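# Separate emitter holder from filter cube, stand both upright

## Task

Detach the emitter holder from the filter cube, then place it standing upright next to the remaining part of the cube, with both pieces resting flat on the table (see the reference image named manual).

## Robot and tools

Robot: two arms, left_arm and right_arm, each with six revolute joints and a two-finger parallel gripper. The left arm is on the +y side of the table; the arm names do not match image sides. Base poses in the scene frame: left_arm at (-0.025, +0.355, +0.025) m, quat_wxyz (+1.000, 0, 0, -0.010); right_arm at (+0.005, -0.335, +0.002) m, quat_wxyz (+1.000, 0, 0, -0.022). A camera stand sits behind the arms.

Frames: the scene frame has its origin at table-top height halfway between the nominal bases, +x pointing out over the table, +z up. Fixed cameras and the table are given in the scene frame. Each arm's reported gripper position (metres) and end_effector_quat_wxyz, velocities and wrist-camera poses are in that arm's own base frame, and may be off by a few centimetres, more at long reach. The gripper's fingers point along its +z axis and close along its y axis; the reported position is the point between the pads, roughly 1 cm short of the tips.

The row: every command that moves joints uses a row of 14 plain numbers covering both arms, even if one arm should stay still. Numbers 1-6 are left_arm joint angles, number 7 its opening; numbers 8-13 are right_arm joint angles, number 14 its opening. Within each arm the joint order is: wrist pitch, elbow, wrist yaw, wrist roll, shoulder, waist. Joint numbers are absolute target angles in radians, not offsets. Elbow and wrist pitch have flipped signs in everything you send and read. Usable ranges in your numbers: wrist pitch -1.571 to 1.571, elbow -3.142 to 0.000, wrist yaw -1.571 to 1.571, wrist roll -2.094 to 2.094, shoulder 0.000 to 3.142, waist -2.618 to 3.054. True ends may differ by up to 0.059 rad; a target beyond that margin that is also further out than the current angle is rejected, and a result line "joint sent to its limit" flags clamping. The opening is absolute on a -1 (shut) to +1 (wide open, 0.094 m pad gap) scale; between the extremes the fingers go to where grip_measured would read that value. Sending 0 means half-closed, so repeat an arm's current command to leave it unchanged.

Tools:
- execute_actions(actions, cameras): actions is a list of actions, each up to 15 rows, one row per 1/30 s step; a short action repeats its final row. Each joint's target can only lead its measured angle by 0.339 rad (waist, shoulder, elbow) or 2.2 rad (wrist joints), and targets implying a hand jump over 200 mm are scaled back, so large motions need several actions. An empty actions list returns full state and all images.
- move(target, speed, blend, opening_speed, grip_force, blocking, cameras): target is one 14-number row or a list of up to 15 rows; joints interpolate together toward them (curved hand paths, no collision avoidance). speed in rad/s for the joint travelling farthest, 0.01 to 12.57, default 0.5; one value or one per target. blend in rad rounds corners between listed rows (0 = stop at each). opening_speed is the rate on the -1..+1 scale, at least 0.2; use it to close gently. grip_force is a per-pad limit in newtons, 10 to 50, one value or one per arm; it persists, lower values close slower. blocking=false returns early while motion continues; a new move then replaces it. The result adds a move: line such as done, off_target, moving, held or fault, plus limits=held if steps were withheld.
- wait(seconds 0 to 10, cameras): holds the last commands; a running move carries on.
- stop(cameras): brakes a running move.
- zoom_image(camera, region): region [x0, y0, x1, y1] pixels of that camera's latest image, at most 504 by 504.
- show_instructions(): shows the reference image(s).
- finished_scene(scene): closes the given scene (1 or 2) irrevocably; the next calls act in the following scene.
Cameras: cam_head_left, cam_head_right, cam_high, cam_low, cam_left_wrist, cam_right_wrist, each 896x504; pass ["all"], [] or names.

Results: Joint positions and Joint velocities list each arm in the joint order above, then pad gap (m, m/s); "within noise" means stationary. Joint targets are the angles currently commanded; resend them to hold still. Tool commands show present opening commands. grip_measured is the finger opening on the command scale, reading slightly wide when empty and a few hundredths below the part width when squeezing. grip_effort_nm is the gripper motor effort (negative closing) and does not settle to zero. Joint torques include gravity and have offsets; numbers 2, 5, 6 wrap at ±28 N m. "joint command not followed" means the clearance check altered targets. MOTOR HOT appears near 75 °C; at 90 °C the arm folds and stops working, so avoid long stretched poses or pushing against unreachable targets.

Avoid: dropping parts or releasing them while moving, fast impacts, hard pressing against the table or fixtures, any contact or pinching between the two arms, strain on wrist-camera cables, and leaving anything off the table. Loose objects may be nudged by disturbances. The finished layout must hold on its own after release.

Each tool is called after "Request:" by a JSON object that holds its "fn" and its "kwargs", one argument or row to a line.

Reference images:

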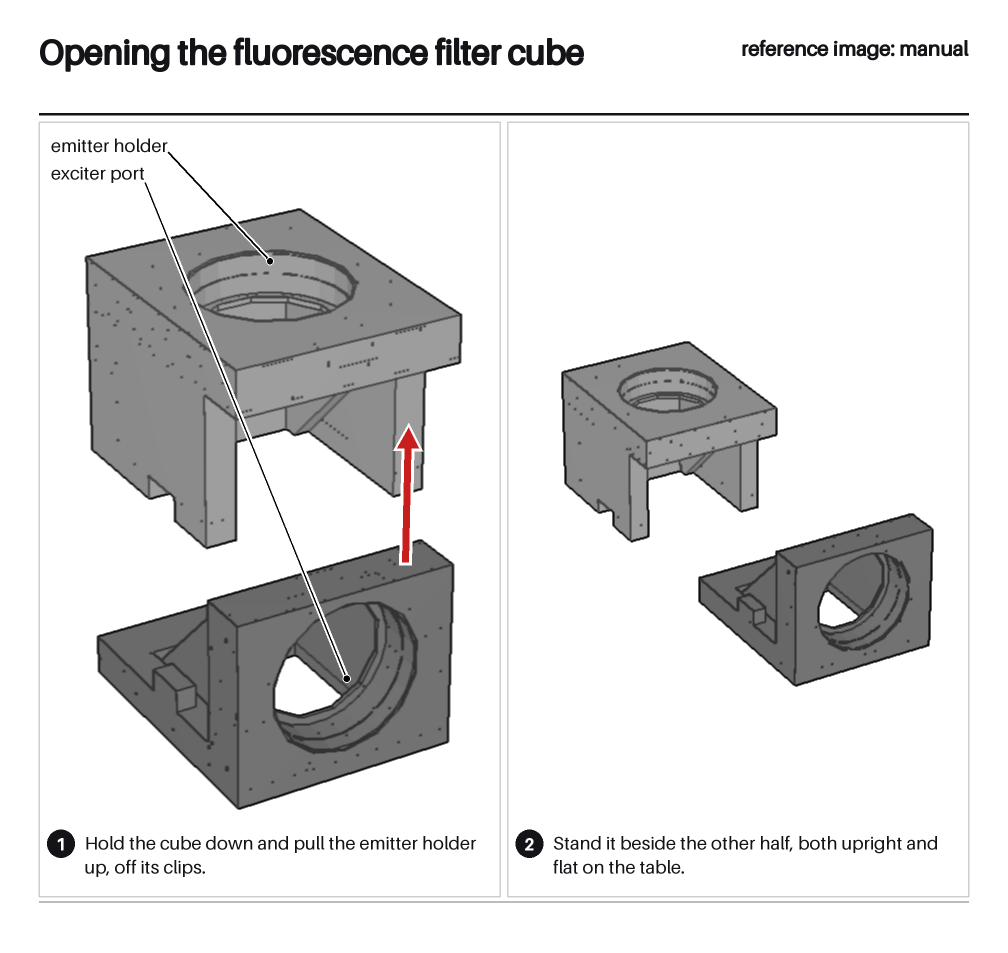

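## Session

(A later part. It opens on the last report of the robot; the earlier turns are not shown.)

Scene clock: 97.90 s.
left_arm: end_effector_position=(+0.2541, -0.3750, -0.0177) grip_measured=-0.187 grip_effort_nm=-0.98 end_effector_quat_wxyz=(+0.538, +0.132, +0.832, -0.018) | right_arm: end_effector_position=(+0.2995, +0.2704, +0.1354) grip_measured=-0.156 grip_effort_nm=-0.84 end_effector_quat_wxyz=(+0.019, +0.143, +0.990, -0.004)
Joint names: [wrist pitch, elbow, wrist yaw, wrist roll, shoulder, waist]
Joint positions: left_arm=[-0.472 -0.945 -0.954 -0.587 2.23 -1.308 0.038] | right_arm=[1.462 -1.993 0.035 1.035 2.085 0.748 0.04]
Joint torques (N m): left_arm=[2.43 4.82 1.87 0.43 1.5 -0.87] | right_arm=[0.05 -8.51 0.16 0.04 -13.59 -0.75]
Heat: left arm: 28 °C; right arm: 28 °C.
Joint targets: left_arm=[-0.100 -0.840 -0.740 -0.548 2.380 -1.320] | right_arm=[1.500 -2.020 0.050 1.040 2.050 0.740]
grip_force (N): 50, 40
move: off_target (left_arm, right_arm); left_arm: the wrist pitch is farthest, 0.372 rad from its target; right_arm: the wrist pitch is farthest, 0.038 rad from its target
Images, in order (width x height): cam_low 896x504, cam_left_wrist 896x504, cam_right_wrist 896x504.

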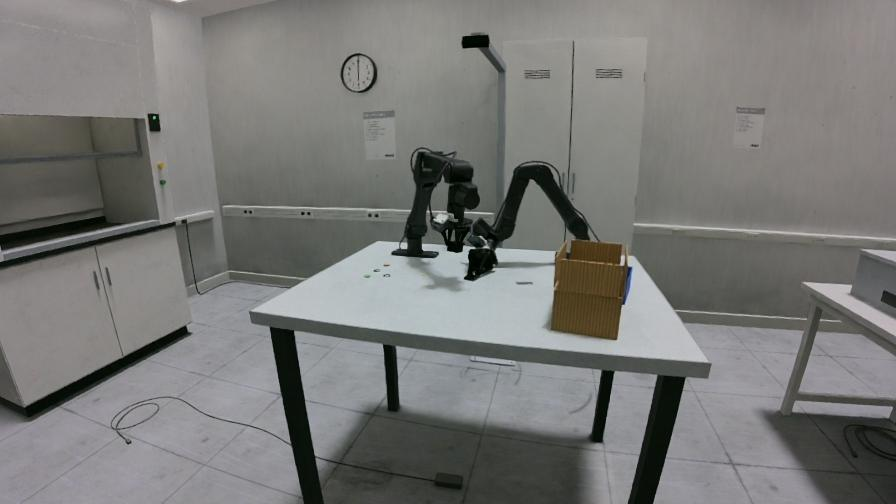

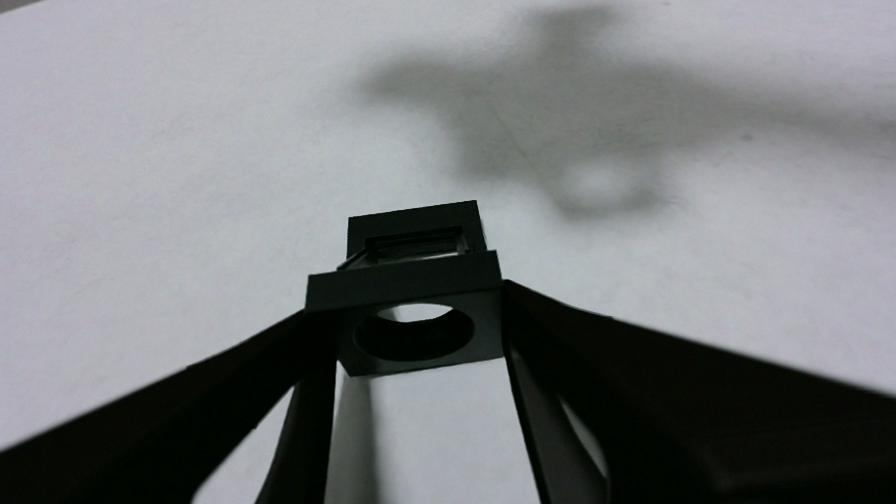

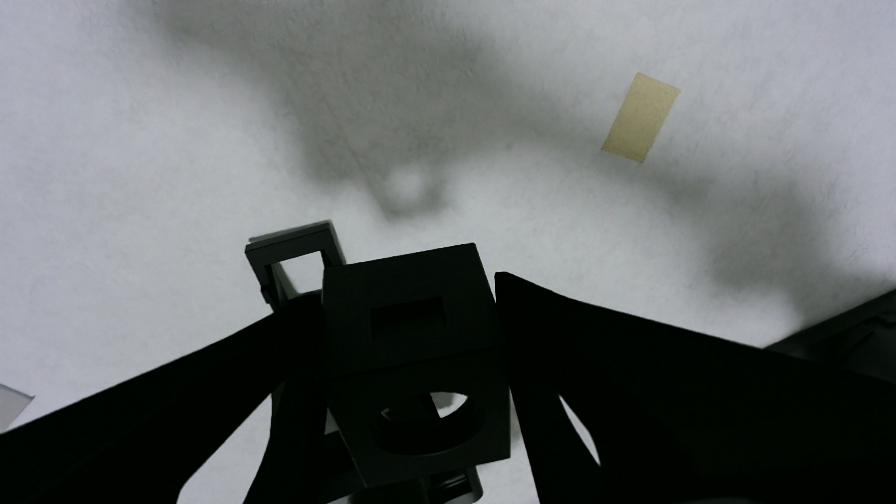

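Request:
{"fn": "move", "kwargs": {
  "target": [
    [-0.472,-0.945,-0.954,-0.587,2.23,-1.308,-1,1.5,-2.02,0.0,1.04,2.05,0.74,-1],
    [-0.48,-0.95,-0.954,-0.70,2.23,-1.308,-1,1.5,-2.02,0.0,1.04,2.05,0.74,-1]
  ],
  "speed": 0.2,
  "cameras": ["cam_left_wrist","cam_low","cam_high"]
}}

Request:
{"fn": "zoom_image", "kwargs": {
  "camera": "cam_low",
  "region": [430, 220, 510, 300]
}}

Request:
{"fn": "zoom_image", "kwargs": {
  "camera": "cam_high",
  "region": [470, 150, 590, 240]
}}

Scene clock: 102.23 s.
left_arm: end_effector_position=(+0.2572, -0.3801, -0.0064) grip_measured=-0.187 grip_effort_nm=-0.98 end_effector_quat_wxyz=(+0.554, +0.073, +0.827, -0.059) | right_arm: end_effector_position=(+0.2951, +0.2750, +0.1353) grip_measured=-0.156 grip_effort_nm=-0.84 end_effector_quat_wxyz=(+0.005, +0.143, +0.990, +0.006)
Joint names: [wrist pitch, elbow, wrist yaw, wrist roll, shoulder, waist]
Joint positions: left_arm=[-0.529 -0.948 -0.982 -0.68 2.228 -1.311 0.038] | right_arm=[1.462 -1.993 0 1.035 2.085 0.748 0.04]
Joint torques (N m): left_arm=[-0.99 -3.44 -0.06 -0.28 -8.92 0.32] | right_arm=[0.05 -8.5 0 0.04 -13.59 -0.75]
Heat: left arm: 28 °C; right arm: 29 °C.
Joint targets: left_arm=[-0.480 -0.950 -0.954 -0.700 2.230 -1.308] | right_arm=[1.500 -2.020 0.000 1.040 2.050 0.740]
grip_force (N): 50, 40
move: off_target (left_arm, right_arm); left_arm: the wrist pitch is farthest, 0.049 rad from its target; right_arm: the wrist pitch is farthest, 0.038 rad from its target
Images, in order (width x height): cam_high 896x504, cam_low 896x504, cam_left_wrist 896x504.

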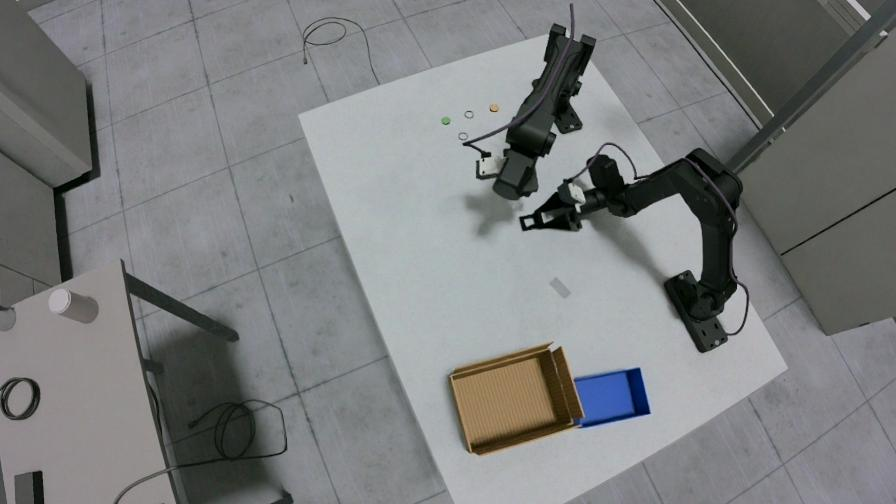

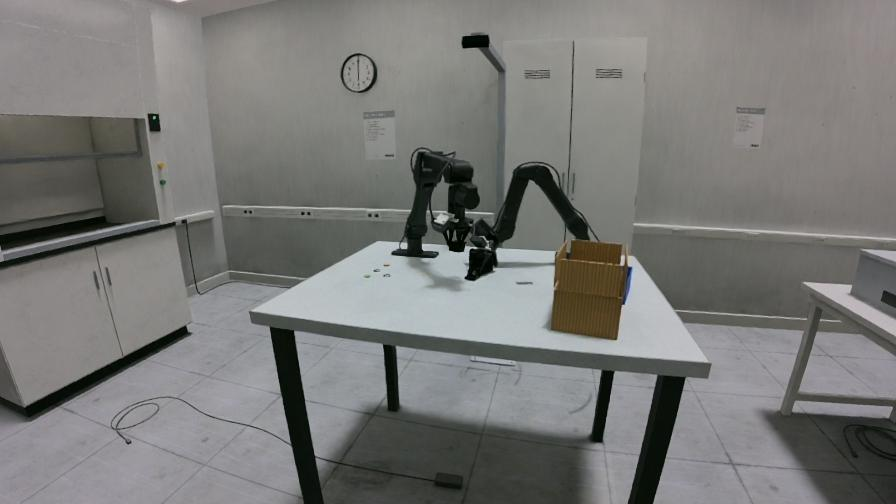

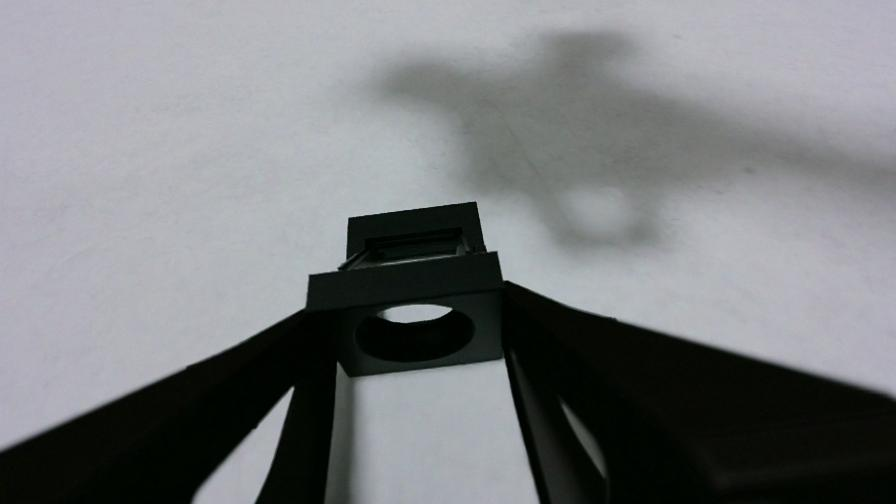

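Scaled by 6.300 from the camera's 896x504 image, which has a finer 1280x720 frame.

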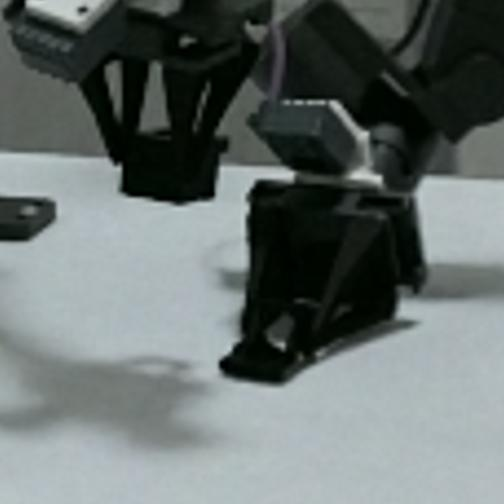

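Scaled by 4.200 from the camera's 896x504 image, which has a finer 1280x720 frame.

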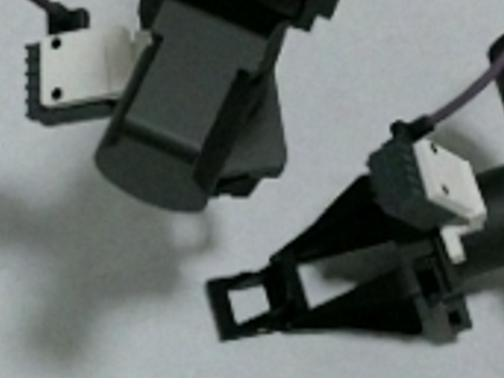

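Request:
{"fn": "move", "kwargs": {
  "target": [-0.43,-0.95,-0.954,-0.69,2.23,-1.308,-1,1.5,-2.02,0.0,1.04,2.05,0.74,-1],
  "speed": 0.1,
  "cameras": ["cam_left_wrist","cam_low"]
}}

Request:
{"fn": "zoom_image", "kwargs": {
  "camera": "cam_low",
  "region": [430, 220, 510, 300]
}}

Scene clock: 104.00 s.
left_arm: end_effector_position=(+0.2573, -0.3799, -0.0070) grip_measured=-0.187 grip_effort_nm=-0.98 end_effector_quat_wxyz=(+0.552, +0.075, +0.828, -0.054) | right_arm: end_effector_position=(+0.2951, +0.2750, +0.1353) grip_measured=-0.156 grip_effort_nm=-0.84 end_effector_quat_wxyz=(+0.005, +0.143, +0.990, +0.006)
Joint names: [wrist pitch, elbow, wrist yaw, wrist roll, shoulder, waist]
Joint positions: left_arm=[-0.51 -0.954 -0.983 -0.681 2.228 -1.311 0.038] | right_arm=[1.462 -1.993 0 1.035 2.085 0.748 0.04]
Joint torques (N m): left_arm=[-0.67 -2.91 -0.05 -0.12 -8.9 0.31] | right_arm=[0.06 -8.46 -0.01 0.02 -13.53 -0.7]
Heat: left arm: 28 °C; right arm: 29 °C.
Joint targets: left_arm=[-0.430 -0.950 -0.954 -0.690 2.230 -1.308] | right_arm=[1.500 -2.020 0.000 1.040 2.050 0.740]
grip_force (N): 50, 40
move: off_target (left_arm, right_arm); left_arm: the wrist pitch is farthest, 0.080 rad from its target; right_arm: the wrist pitch is farthest, 0.038 rad from its target
Images, in order (width x height): cam_low 896x504, cam_left_wrist 896x504.

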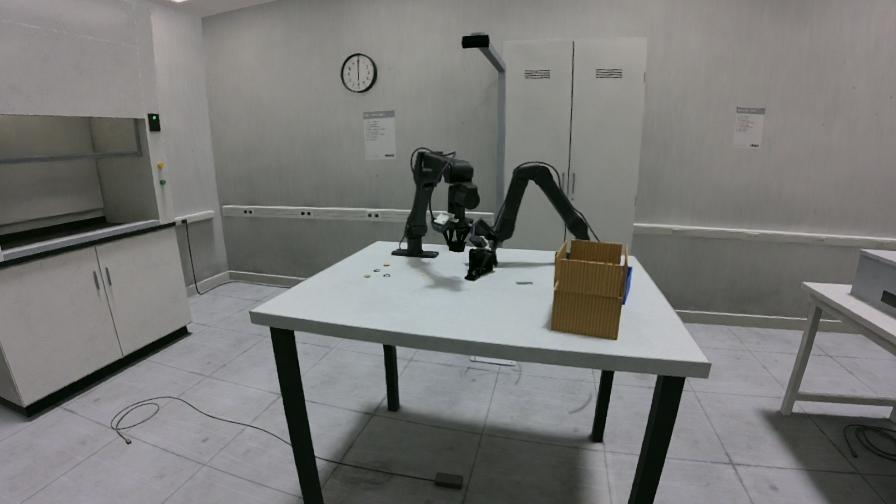

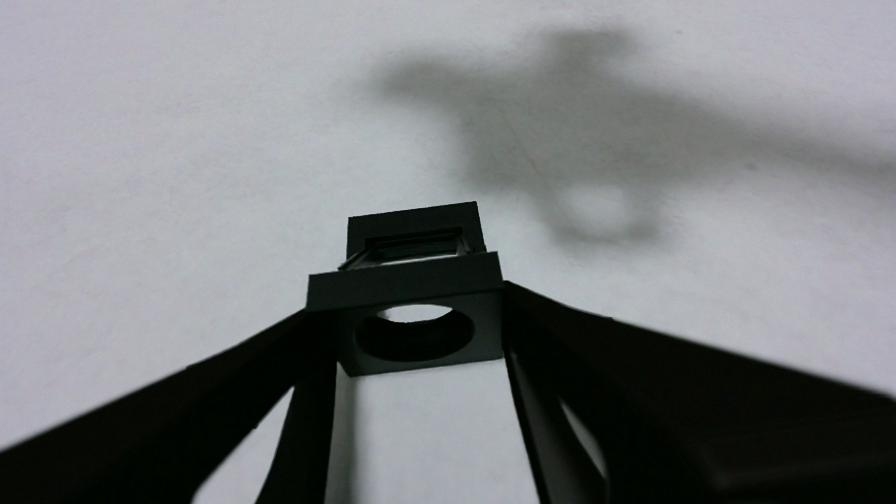

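Scaled by 6.300 from the camera's 896x504 image, which has a finer 1280x720 frame.

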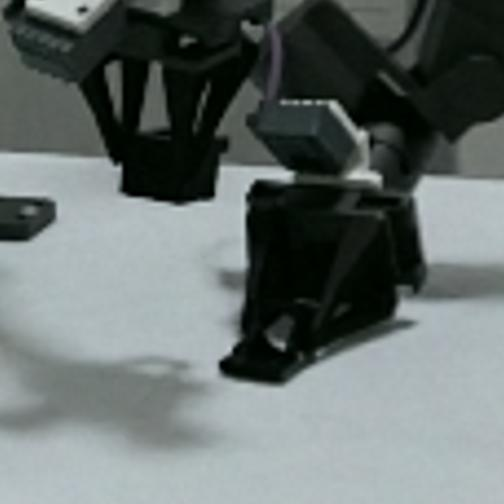

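Request:
{"fn": "move", "kwargs": {
  "target": [-0.36,-0.93,-0.954,-0.66,2.24,-1.308,-1,1.5,-2.02,0.0,1.04,2.05,0.74,-1],
  "speed": 0.1,
  "cameras": ["cam_left_wrist","cam_low"]
}}

Request:
{"fn": "zoom_image", "kwargs": {
  "camera": "cam_low",
  "region": [430, 220, 510, 300]
}}

Scene clock: 105.33 s.
left_arm: end_effector_position=(+0.2574, -0.3771, -0.0081) grip_measured=-0.187 grip_effort_nm=-0.98 end_effector_quat_wxyz=(+0.553, +0.079, +0.828, -0.045) | right_arm: end_effector_position=(+0.2951, +0.2750, +0.1353) grip_measured=-0.156 grip_effort_nm=-0.84 end_effector_quat_wxyz=(+0.005, +0.143, +0.990, +0.006)
Joint names: [wrist pitch, elbow, wrist yaw, wrist roll, shoulder, waist]
Joint positions: left_arm=[-0.495 -0.954 -0.991 -0.678 2.228 -1.311 0.038] | right_arm=[1.462 -1.993 0 1.035 2.085 0.748 0.04]
Joint torques (N m): left_arm=[-0.11 -1.51 0.03 0.19 -8.25 0.29] | right_arm=[0.06 -8.51 0 0.04 -13.63 -0.72]
Heat: left arm: 28 °C; right arm: 29 °C.
Joint targets: left_arm=[-0.360 -0.930 -0.954 -0.660 2.240 -1.308] | right_arm=[1.500 -2.020 0.000 1.040 2.050 0.740]
grip_force (N): 50, 40
move: off_target (left_arm, right_arm); left_arm: the wrist pitch is farthest, 0.135 rad from its target; right_arm: the wrist pitch is farthest, 0.038 rad from its target
Images, in order (width x height): cam_low 896x504, cam_left_wrist 896x504.

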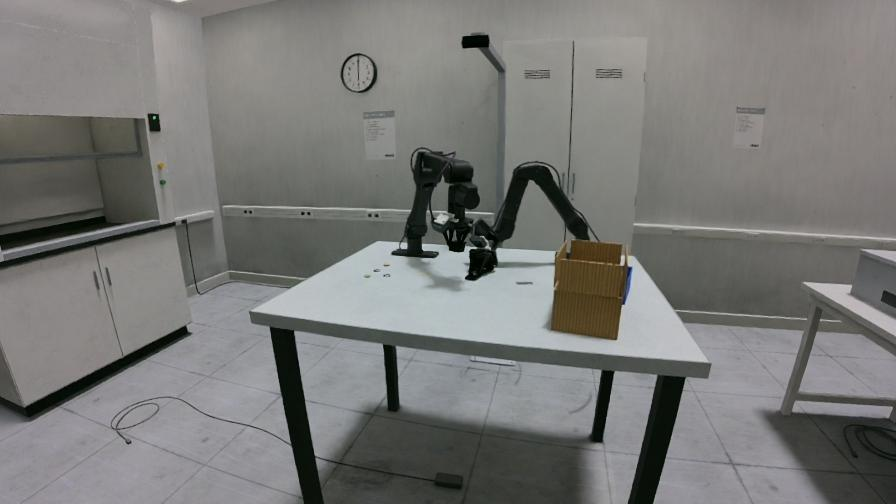

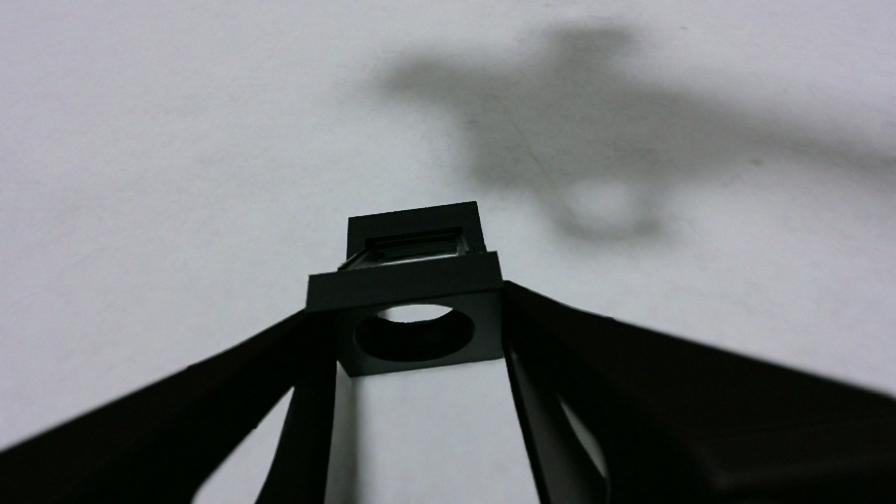

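Scaled by 6.300 from the camera's 896x504 image, which has a finer 1280x720 frame.

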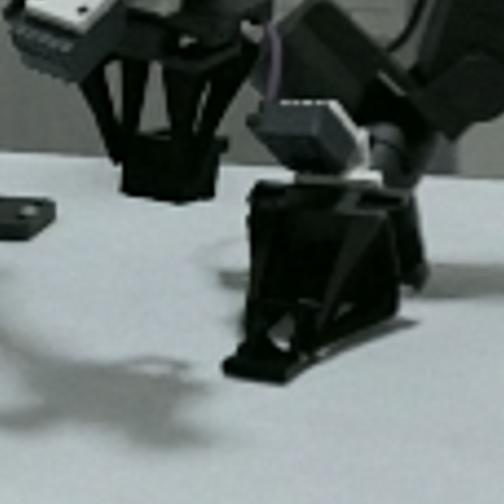

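Request:
{"fn": "move", "kwargs": {
  "target": [
    [-0.33,-0.985,-0.965,-0.66,2.235,-1.308,-1,1.5,-2.02,0.0,1.04,2.05,0.74,-1]
  ],
  "speed": 0.1,
  "cameras": ["cam_low"]
}}

Request:
{"fn": "zoom_image", "kwargs": {
  "camera": "cam_low",
  "region": [430, 220, 510, 300]
}}

Scene clock: 106.80 s.
left_arm: end_effector_position=(+0.2582, -0.3784, -0.0066) grip_measured=-0.187 grip_effort_nm=-0.97 end_effector_quat_wxyz=(+0.551, +0.089, +0.829, -0.025) | right_arm: end_effector_position=(+0.2951, +0.2750, +0.1353) grip_measured=-0.156 grip_effort_nm=-0.84 end_effector_quat_wxyz=(+0.005, +0.143, +0.990, +0.006)
Joint names: [wrist pitch, elbow, wrist yaw, wrist roll, shoulder, waist]
Joint positions: left_arm=[-0.421 -0.988 -1.005 -0.673 2.228 -1.313 0.038] | right_arm=[1.462 -1.993 0 1.035 2.085 0.748 0.04]
Joint torques (N m): left_arm=[-0.52 -3.07 0.02 0.12 -8.73 0.46] | right_arm=[0.05 -8.53 -0.02 0.05 -13.63 -0.68]
Heat: left arm: 27 °C; right arm: 30 °C.
Joint targets: left_arm=[-0.330 -0.985 -0.965 -0.660 2.235 -1.308] | right_arm=[1.500 -2.020 0.000 1.040 2.050 0.740]
grip_force (N): 50, 40
move: off_target (left_arm, right_arm); left_arm: the wrist pitch is farthest, 0.091 rad from its target; right_arm: the wrist pitch is farthest, 0.038 rad from its target
Images, in order (width x height): cam_low 896x504.

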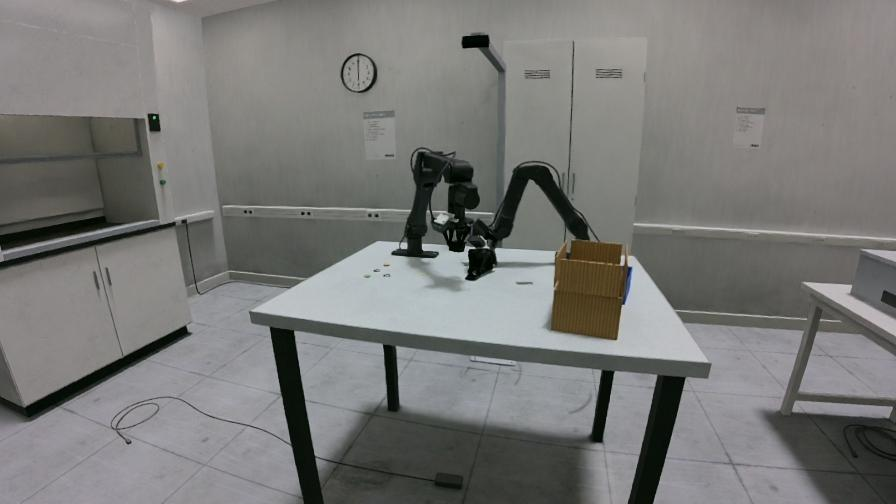

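Scaled by 6.300 from the camera's 896x504 image, which has a finer 1280x720 frame.

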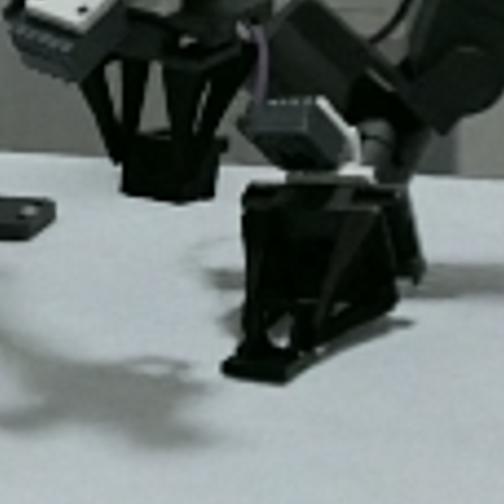

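Request:
{"fn": "move", "kwargs": {
  "target": [
    [-0.29,-0.995,-0.97,-0.75,2.235,-1.308,-1,1.5,-2.02,0.0,1.04,2.05,0.74,-1]
  ],
  "speed": 0.1,
  "cameras": ["cam_low","cam_left_wrist"]
}}

Request:
{"fn": "zoom_image", "kwargs": {
  "camera": "cam_low",
  "region": [430, 220, 510, 300]
}}

Scene clock: 108.57 s.
left_arm: end_effector_position=(+0.2582, -0.3773, -0.0076) grip_measured=-0.187 grip_effort_nm=-0.98 end_effector_quat_wxyz=(+0.547, +0.063, +0.834, -0.035) | right_arm: end_effector_position=(+0.2951, +0.2750, +0.1353) grip_measured=-0.156 grip_effort_nm=-0.84 end_effector_quat_wxyz=(+0.005, +0.143, +0.990, +0.006)
Joint names: [wrist pitch, elbow, wrist yaw, wrist roll, shoulder, waist]
Joint positions: left_arm=[-0.384 -1 -1.007 -0.75 2.228 -1.313 0.038] | right_arm=[1.462 -1.993 0 1.035 2.085 0.748 0.04]
Joint torques (N m): left_arm=[-0.46 -3.08 -0.01 -0.03 -8.75 0.44] | right_arm=[0.06 -8.53 -0.01 0.03 -13.53 -0.7]
Heat: left arm: 27 °C; right arm: 30 °C.
Joint targets: left_arm=[-0.290 -0.995 -0.970 -0.750 2.235 -1.308] | right_arm=[1.500 -2.020 0.000 1.040 2.050 0.740]
grip_force (N): 50, 40
move: off_target (left_arm, right_arm); left_arm: the wrist pitch is farthest, 0.094 rad from its target; right_arm: the wrist pitch is farthest, 0.038 rad from its target
Images, in order (width x height): cam_low 896x504, cam_left_wrist 896x504.

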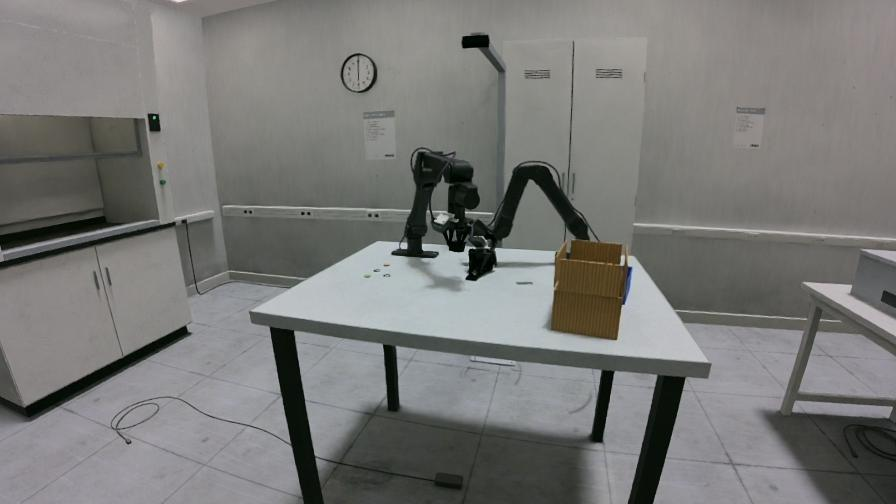

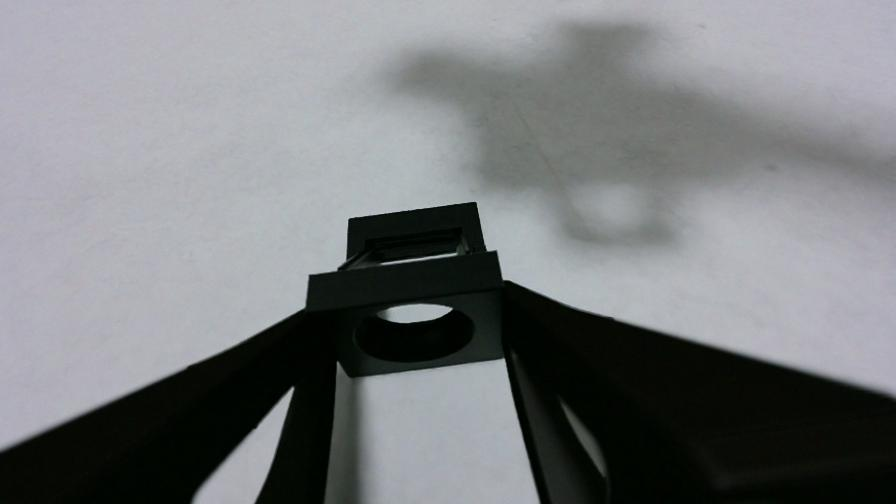

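Scaled by 6.300 from the camera's 896x504 image, which has a finer 1280x720 frame.

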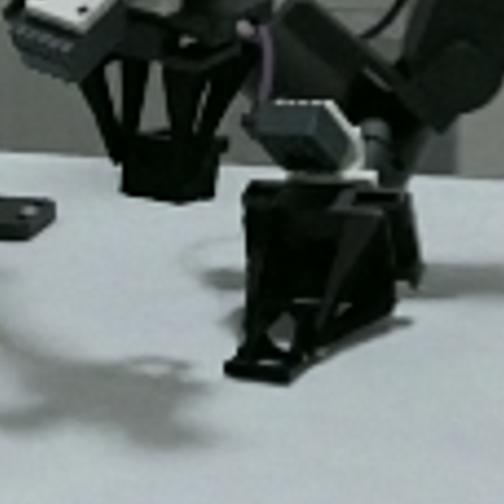

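Request:
{"fn": "move", "kwargs": {
  "target": [
    [-0.29,-0.995,-0.97,-0.75,2.235,-1.308,0.3,1.5,-2.02,0.0,1.04,2.05,0.74,-1]
  ],
  "speed": 0.1,
  "opening_speed": 0.4,
  "cameras": ["cam_low","cam_left_wrist"]
}}

Request:
{"fn": "zoom_image", "kwargs": {
  "camera": "cam_low",
  "region": [430, 220, 510, 300]
}}

Scene clock: 112.43 s.
left_arm: end_effector_position=(+0.2570, -0.3710, -0.0121) grip_measured=+0.298 grip_effort_nm=0.15 end_effector_quat_wxyz=(+0.542, +0.074, +0.837, -0.016) | right_arm: end_effector_position=(+0.2951, +0.2750, +0.1353) grip_measured=-0.156 grip_effort_nm=-0.84 end_effector_quat_wxyz=(+0.005, +0.143, +0.990, +0.006)
Joint names: [wrist pitch, elbow, wrist yaw, wrist roll, shoulder, waist]
Joint positions: left_arm=[-0.338 -1 -1.012 -0.751 2.228 -1.313 0.061] | right_arm=[1.462 -1.993 0 1.035 2.085 0.748 0.04]
Joint torques (N m): left_arm=[-0.88 -3.04 0.02 -0.02 -8.65 0.42] | right_arm=[0.06 -8.53 -0.01 0.04 -13.6 -0.72]
Heat: left arm: 27 °C; right arm: 30 °C.
Joint targets: left_arm=[-0.290 -0.995 -0.970 -0.750 2.235 -1.308] | right_arm=[1.500 -2.020 0.000 1.040 2.050 0.740]
grip_force (N): 50, 40
move: off_target (left_arm, right_arm); left_arm: the wrist pitch is farthest, 0.048 rad from its target; right_arm: the wrist pitch is farthest, 0.038 rad from its target
Images, in order (width x height): cam_low 896x504, cam_left_wrist 896x504.

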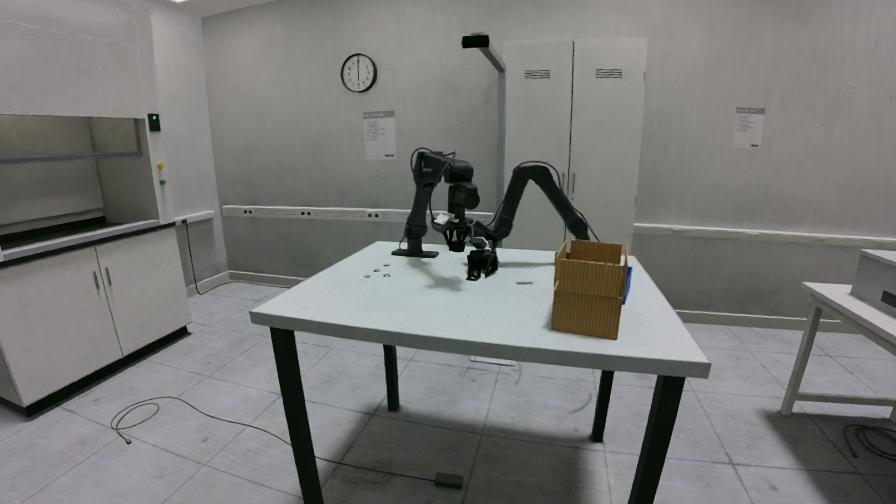

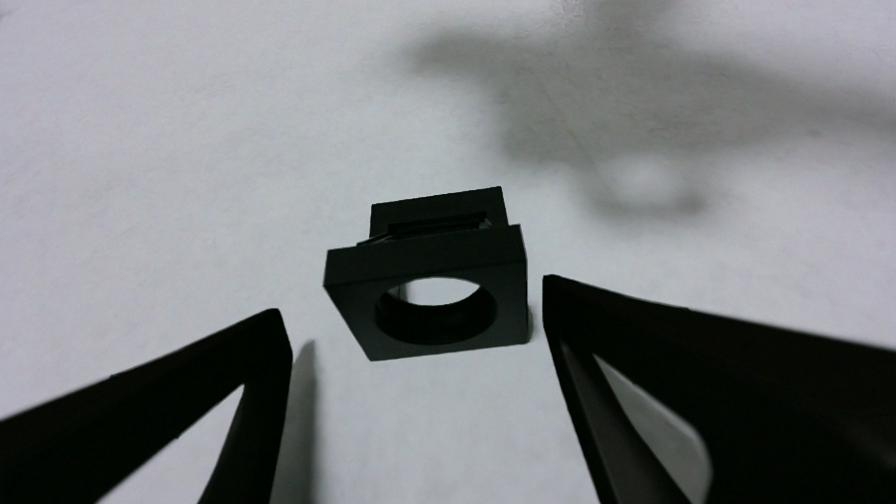

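Scaled by 6.300 from the camera's 896x504 image, which has a finer 1280x720 frame.

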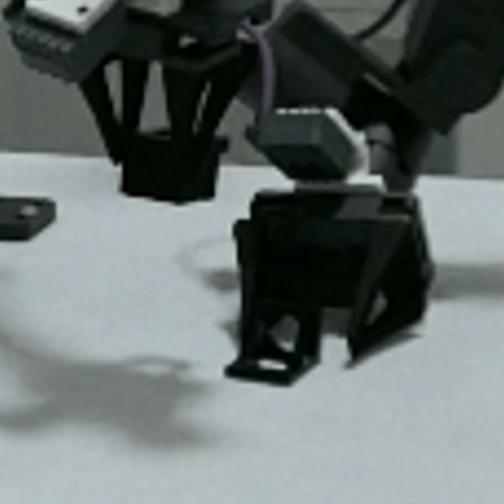

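Request:
{"fn": "move", "kwargs": {
  "target": [
    [-0.17,-0.975,-1.057,-0.929,2.14,-1.392,0.6,1.5,-2.02,0.0,1.04,2.05,0.74,-1],
    [0.08,-0.99,-1.106,-1.119,2.072,-1.492,0.6,1.5,-2.02,0.0,1.04,2.05,0.74,-1],
    [0.3,-1.0,-1.1,-1.1,1.3,-1.2,0.6,1.5,-2.02,0.0,1.04,2.05,0.74,-1]
  ],
  "speed": 0.3,
  "blend": 0.03,
  "cameras": ["all"]
}}

Request:
{"fn": "zoom_image", "kwargs": {
  "camera": "cam_low",
  "region": [410, 210, 530, 300]
}}

Request:
{"fn": "zoom_image", "kwargs": {
  "camera": "cam_head_left",
  "region": [330, 210, 470, 310]
}}

Request:
{"fn": "zoom_image", "kwargs": {
  "camera": "cam_high",
  "region": [470, 150, 590, 240]
}}

Scene clock: 118.27 s.
left_arm: end_effector_position=(+0.2682, -0.2520, +0.2618) grip_measured=+0.598 grip_effort_nm=0.13 end_effector_quat_wxyz=(+0.579, -0.199, +0.771, -0.175) | right_arm: end_effector_position=(+0.2951, +0.2750, +0.1353) grip_measured=-0.156 grip_effort_nm=-0.84 end_effector_quat_wxyz=(+0.005, +0.143, +0.990, +0.006)
Joint names: [wrist pitch, elbow, wrist yaw, wrist roll, shoulder, waist]
Joint positions: left_arm=[0.281 -0.985 -1.087 -1.103 1.318 -1.206 0.075] | right_arm=[1.462 -1.993 0 1.035 2.085 0.748 0.04]
Joint torques (N m): left_arm=[-1.37 -6.76 -0.43 0.01 -5.52 0.54] | right_arm=[0.04 -8.53 -0.01 0.03 -13.57 -0.77]
Heat: left arm: 26 °C; right arm: 31 °C.
Joint targets: left_arm=[0.300 -1.000 -1.100 -1.100 1.300 -1.200] | right_arm=[1.500 -2.020 0.000 1.040 2.050 0.740]
grip_force (N): 50, 40
move: off_target (right_arm); right_arm: the wrist pitch is farthest, 0.038 rad from its target

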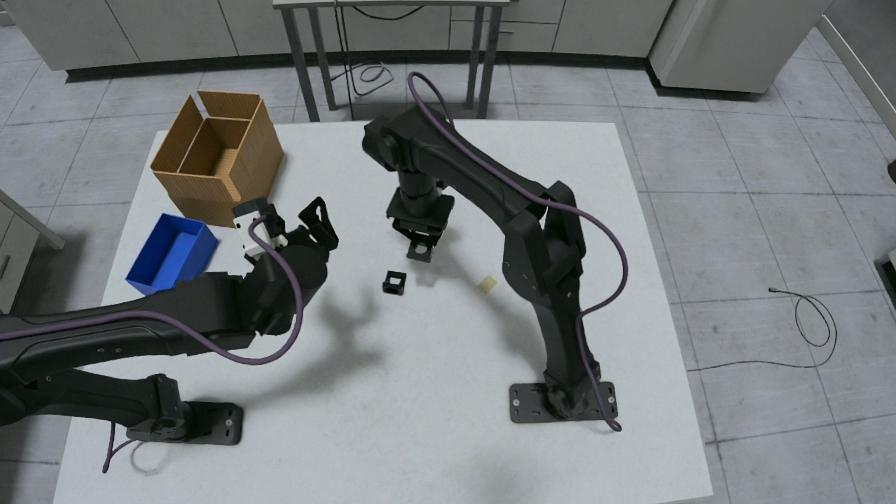

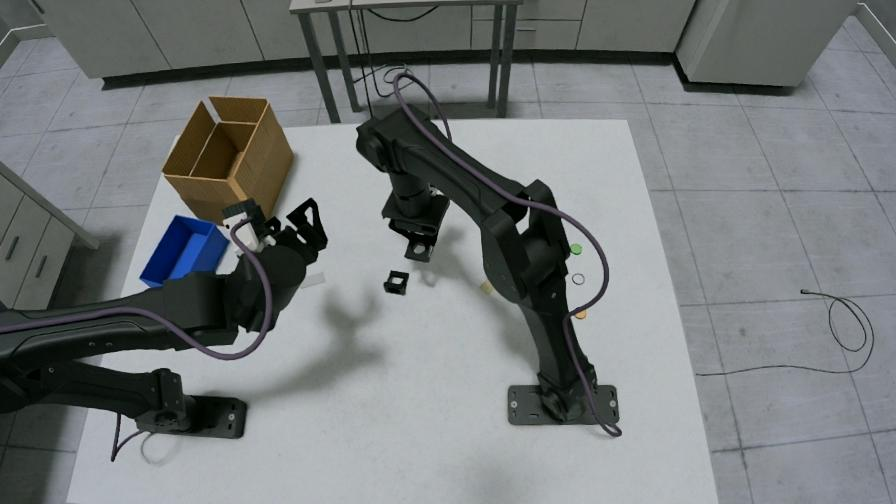

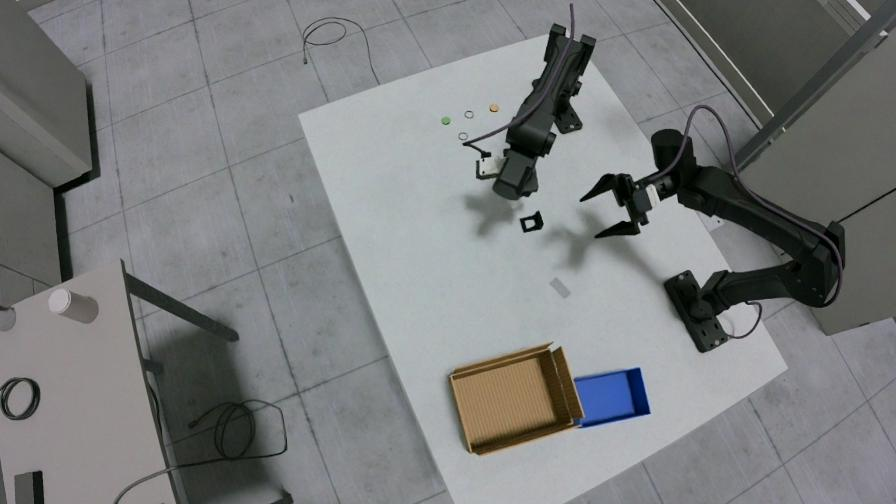

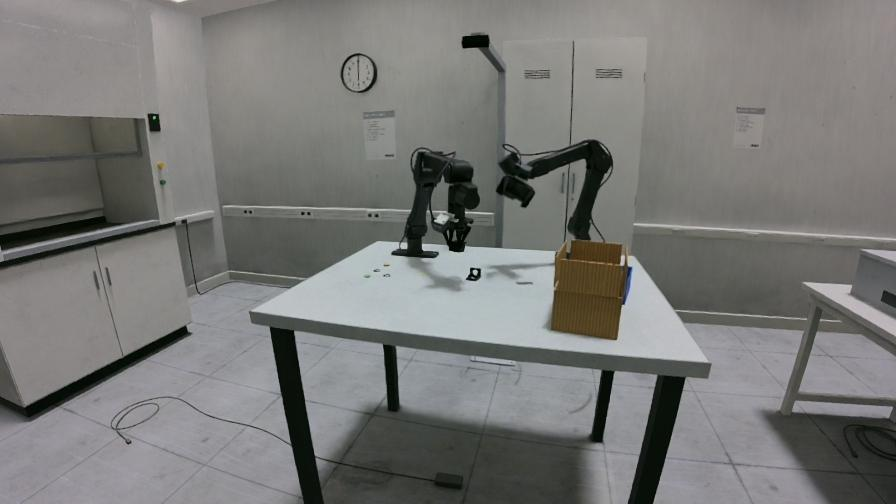

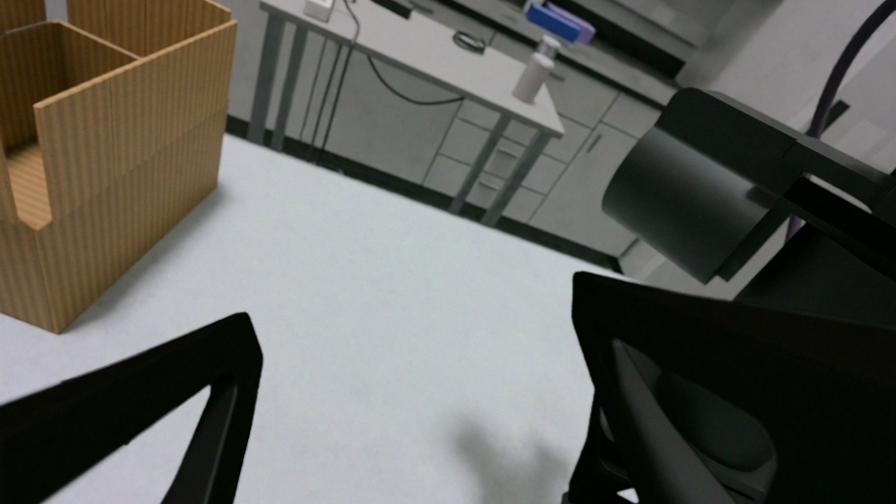

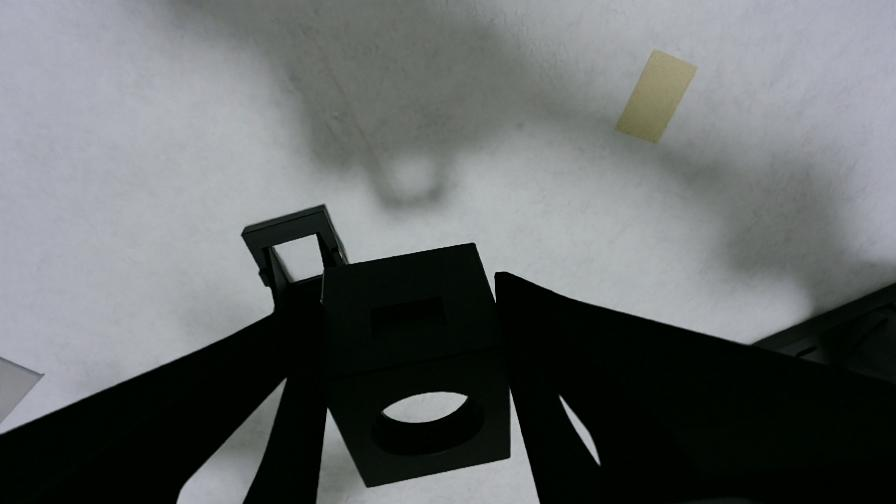

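Scaled by 4.200 from the camera's 896x504 image, which has a finer 1280x720 frame.

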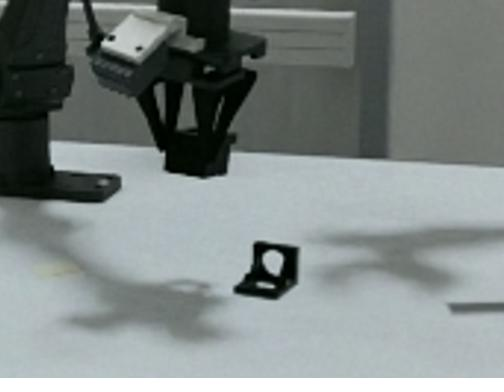

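Scaled by 3.600 from the camera's 896x504 image, which has a finer 1280x720 frame.

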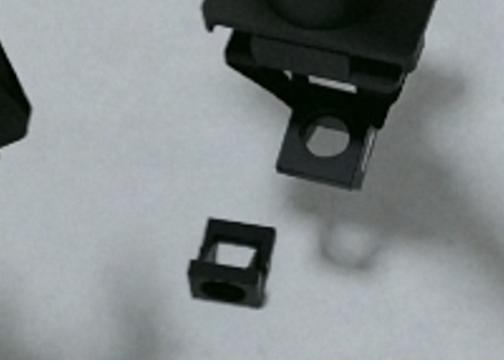

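Scaled by 4.200 from the camera's 896x504 image, which has a finer 1280x720 frame.

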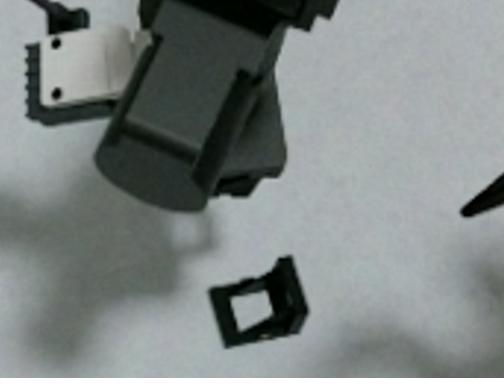

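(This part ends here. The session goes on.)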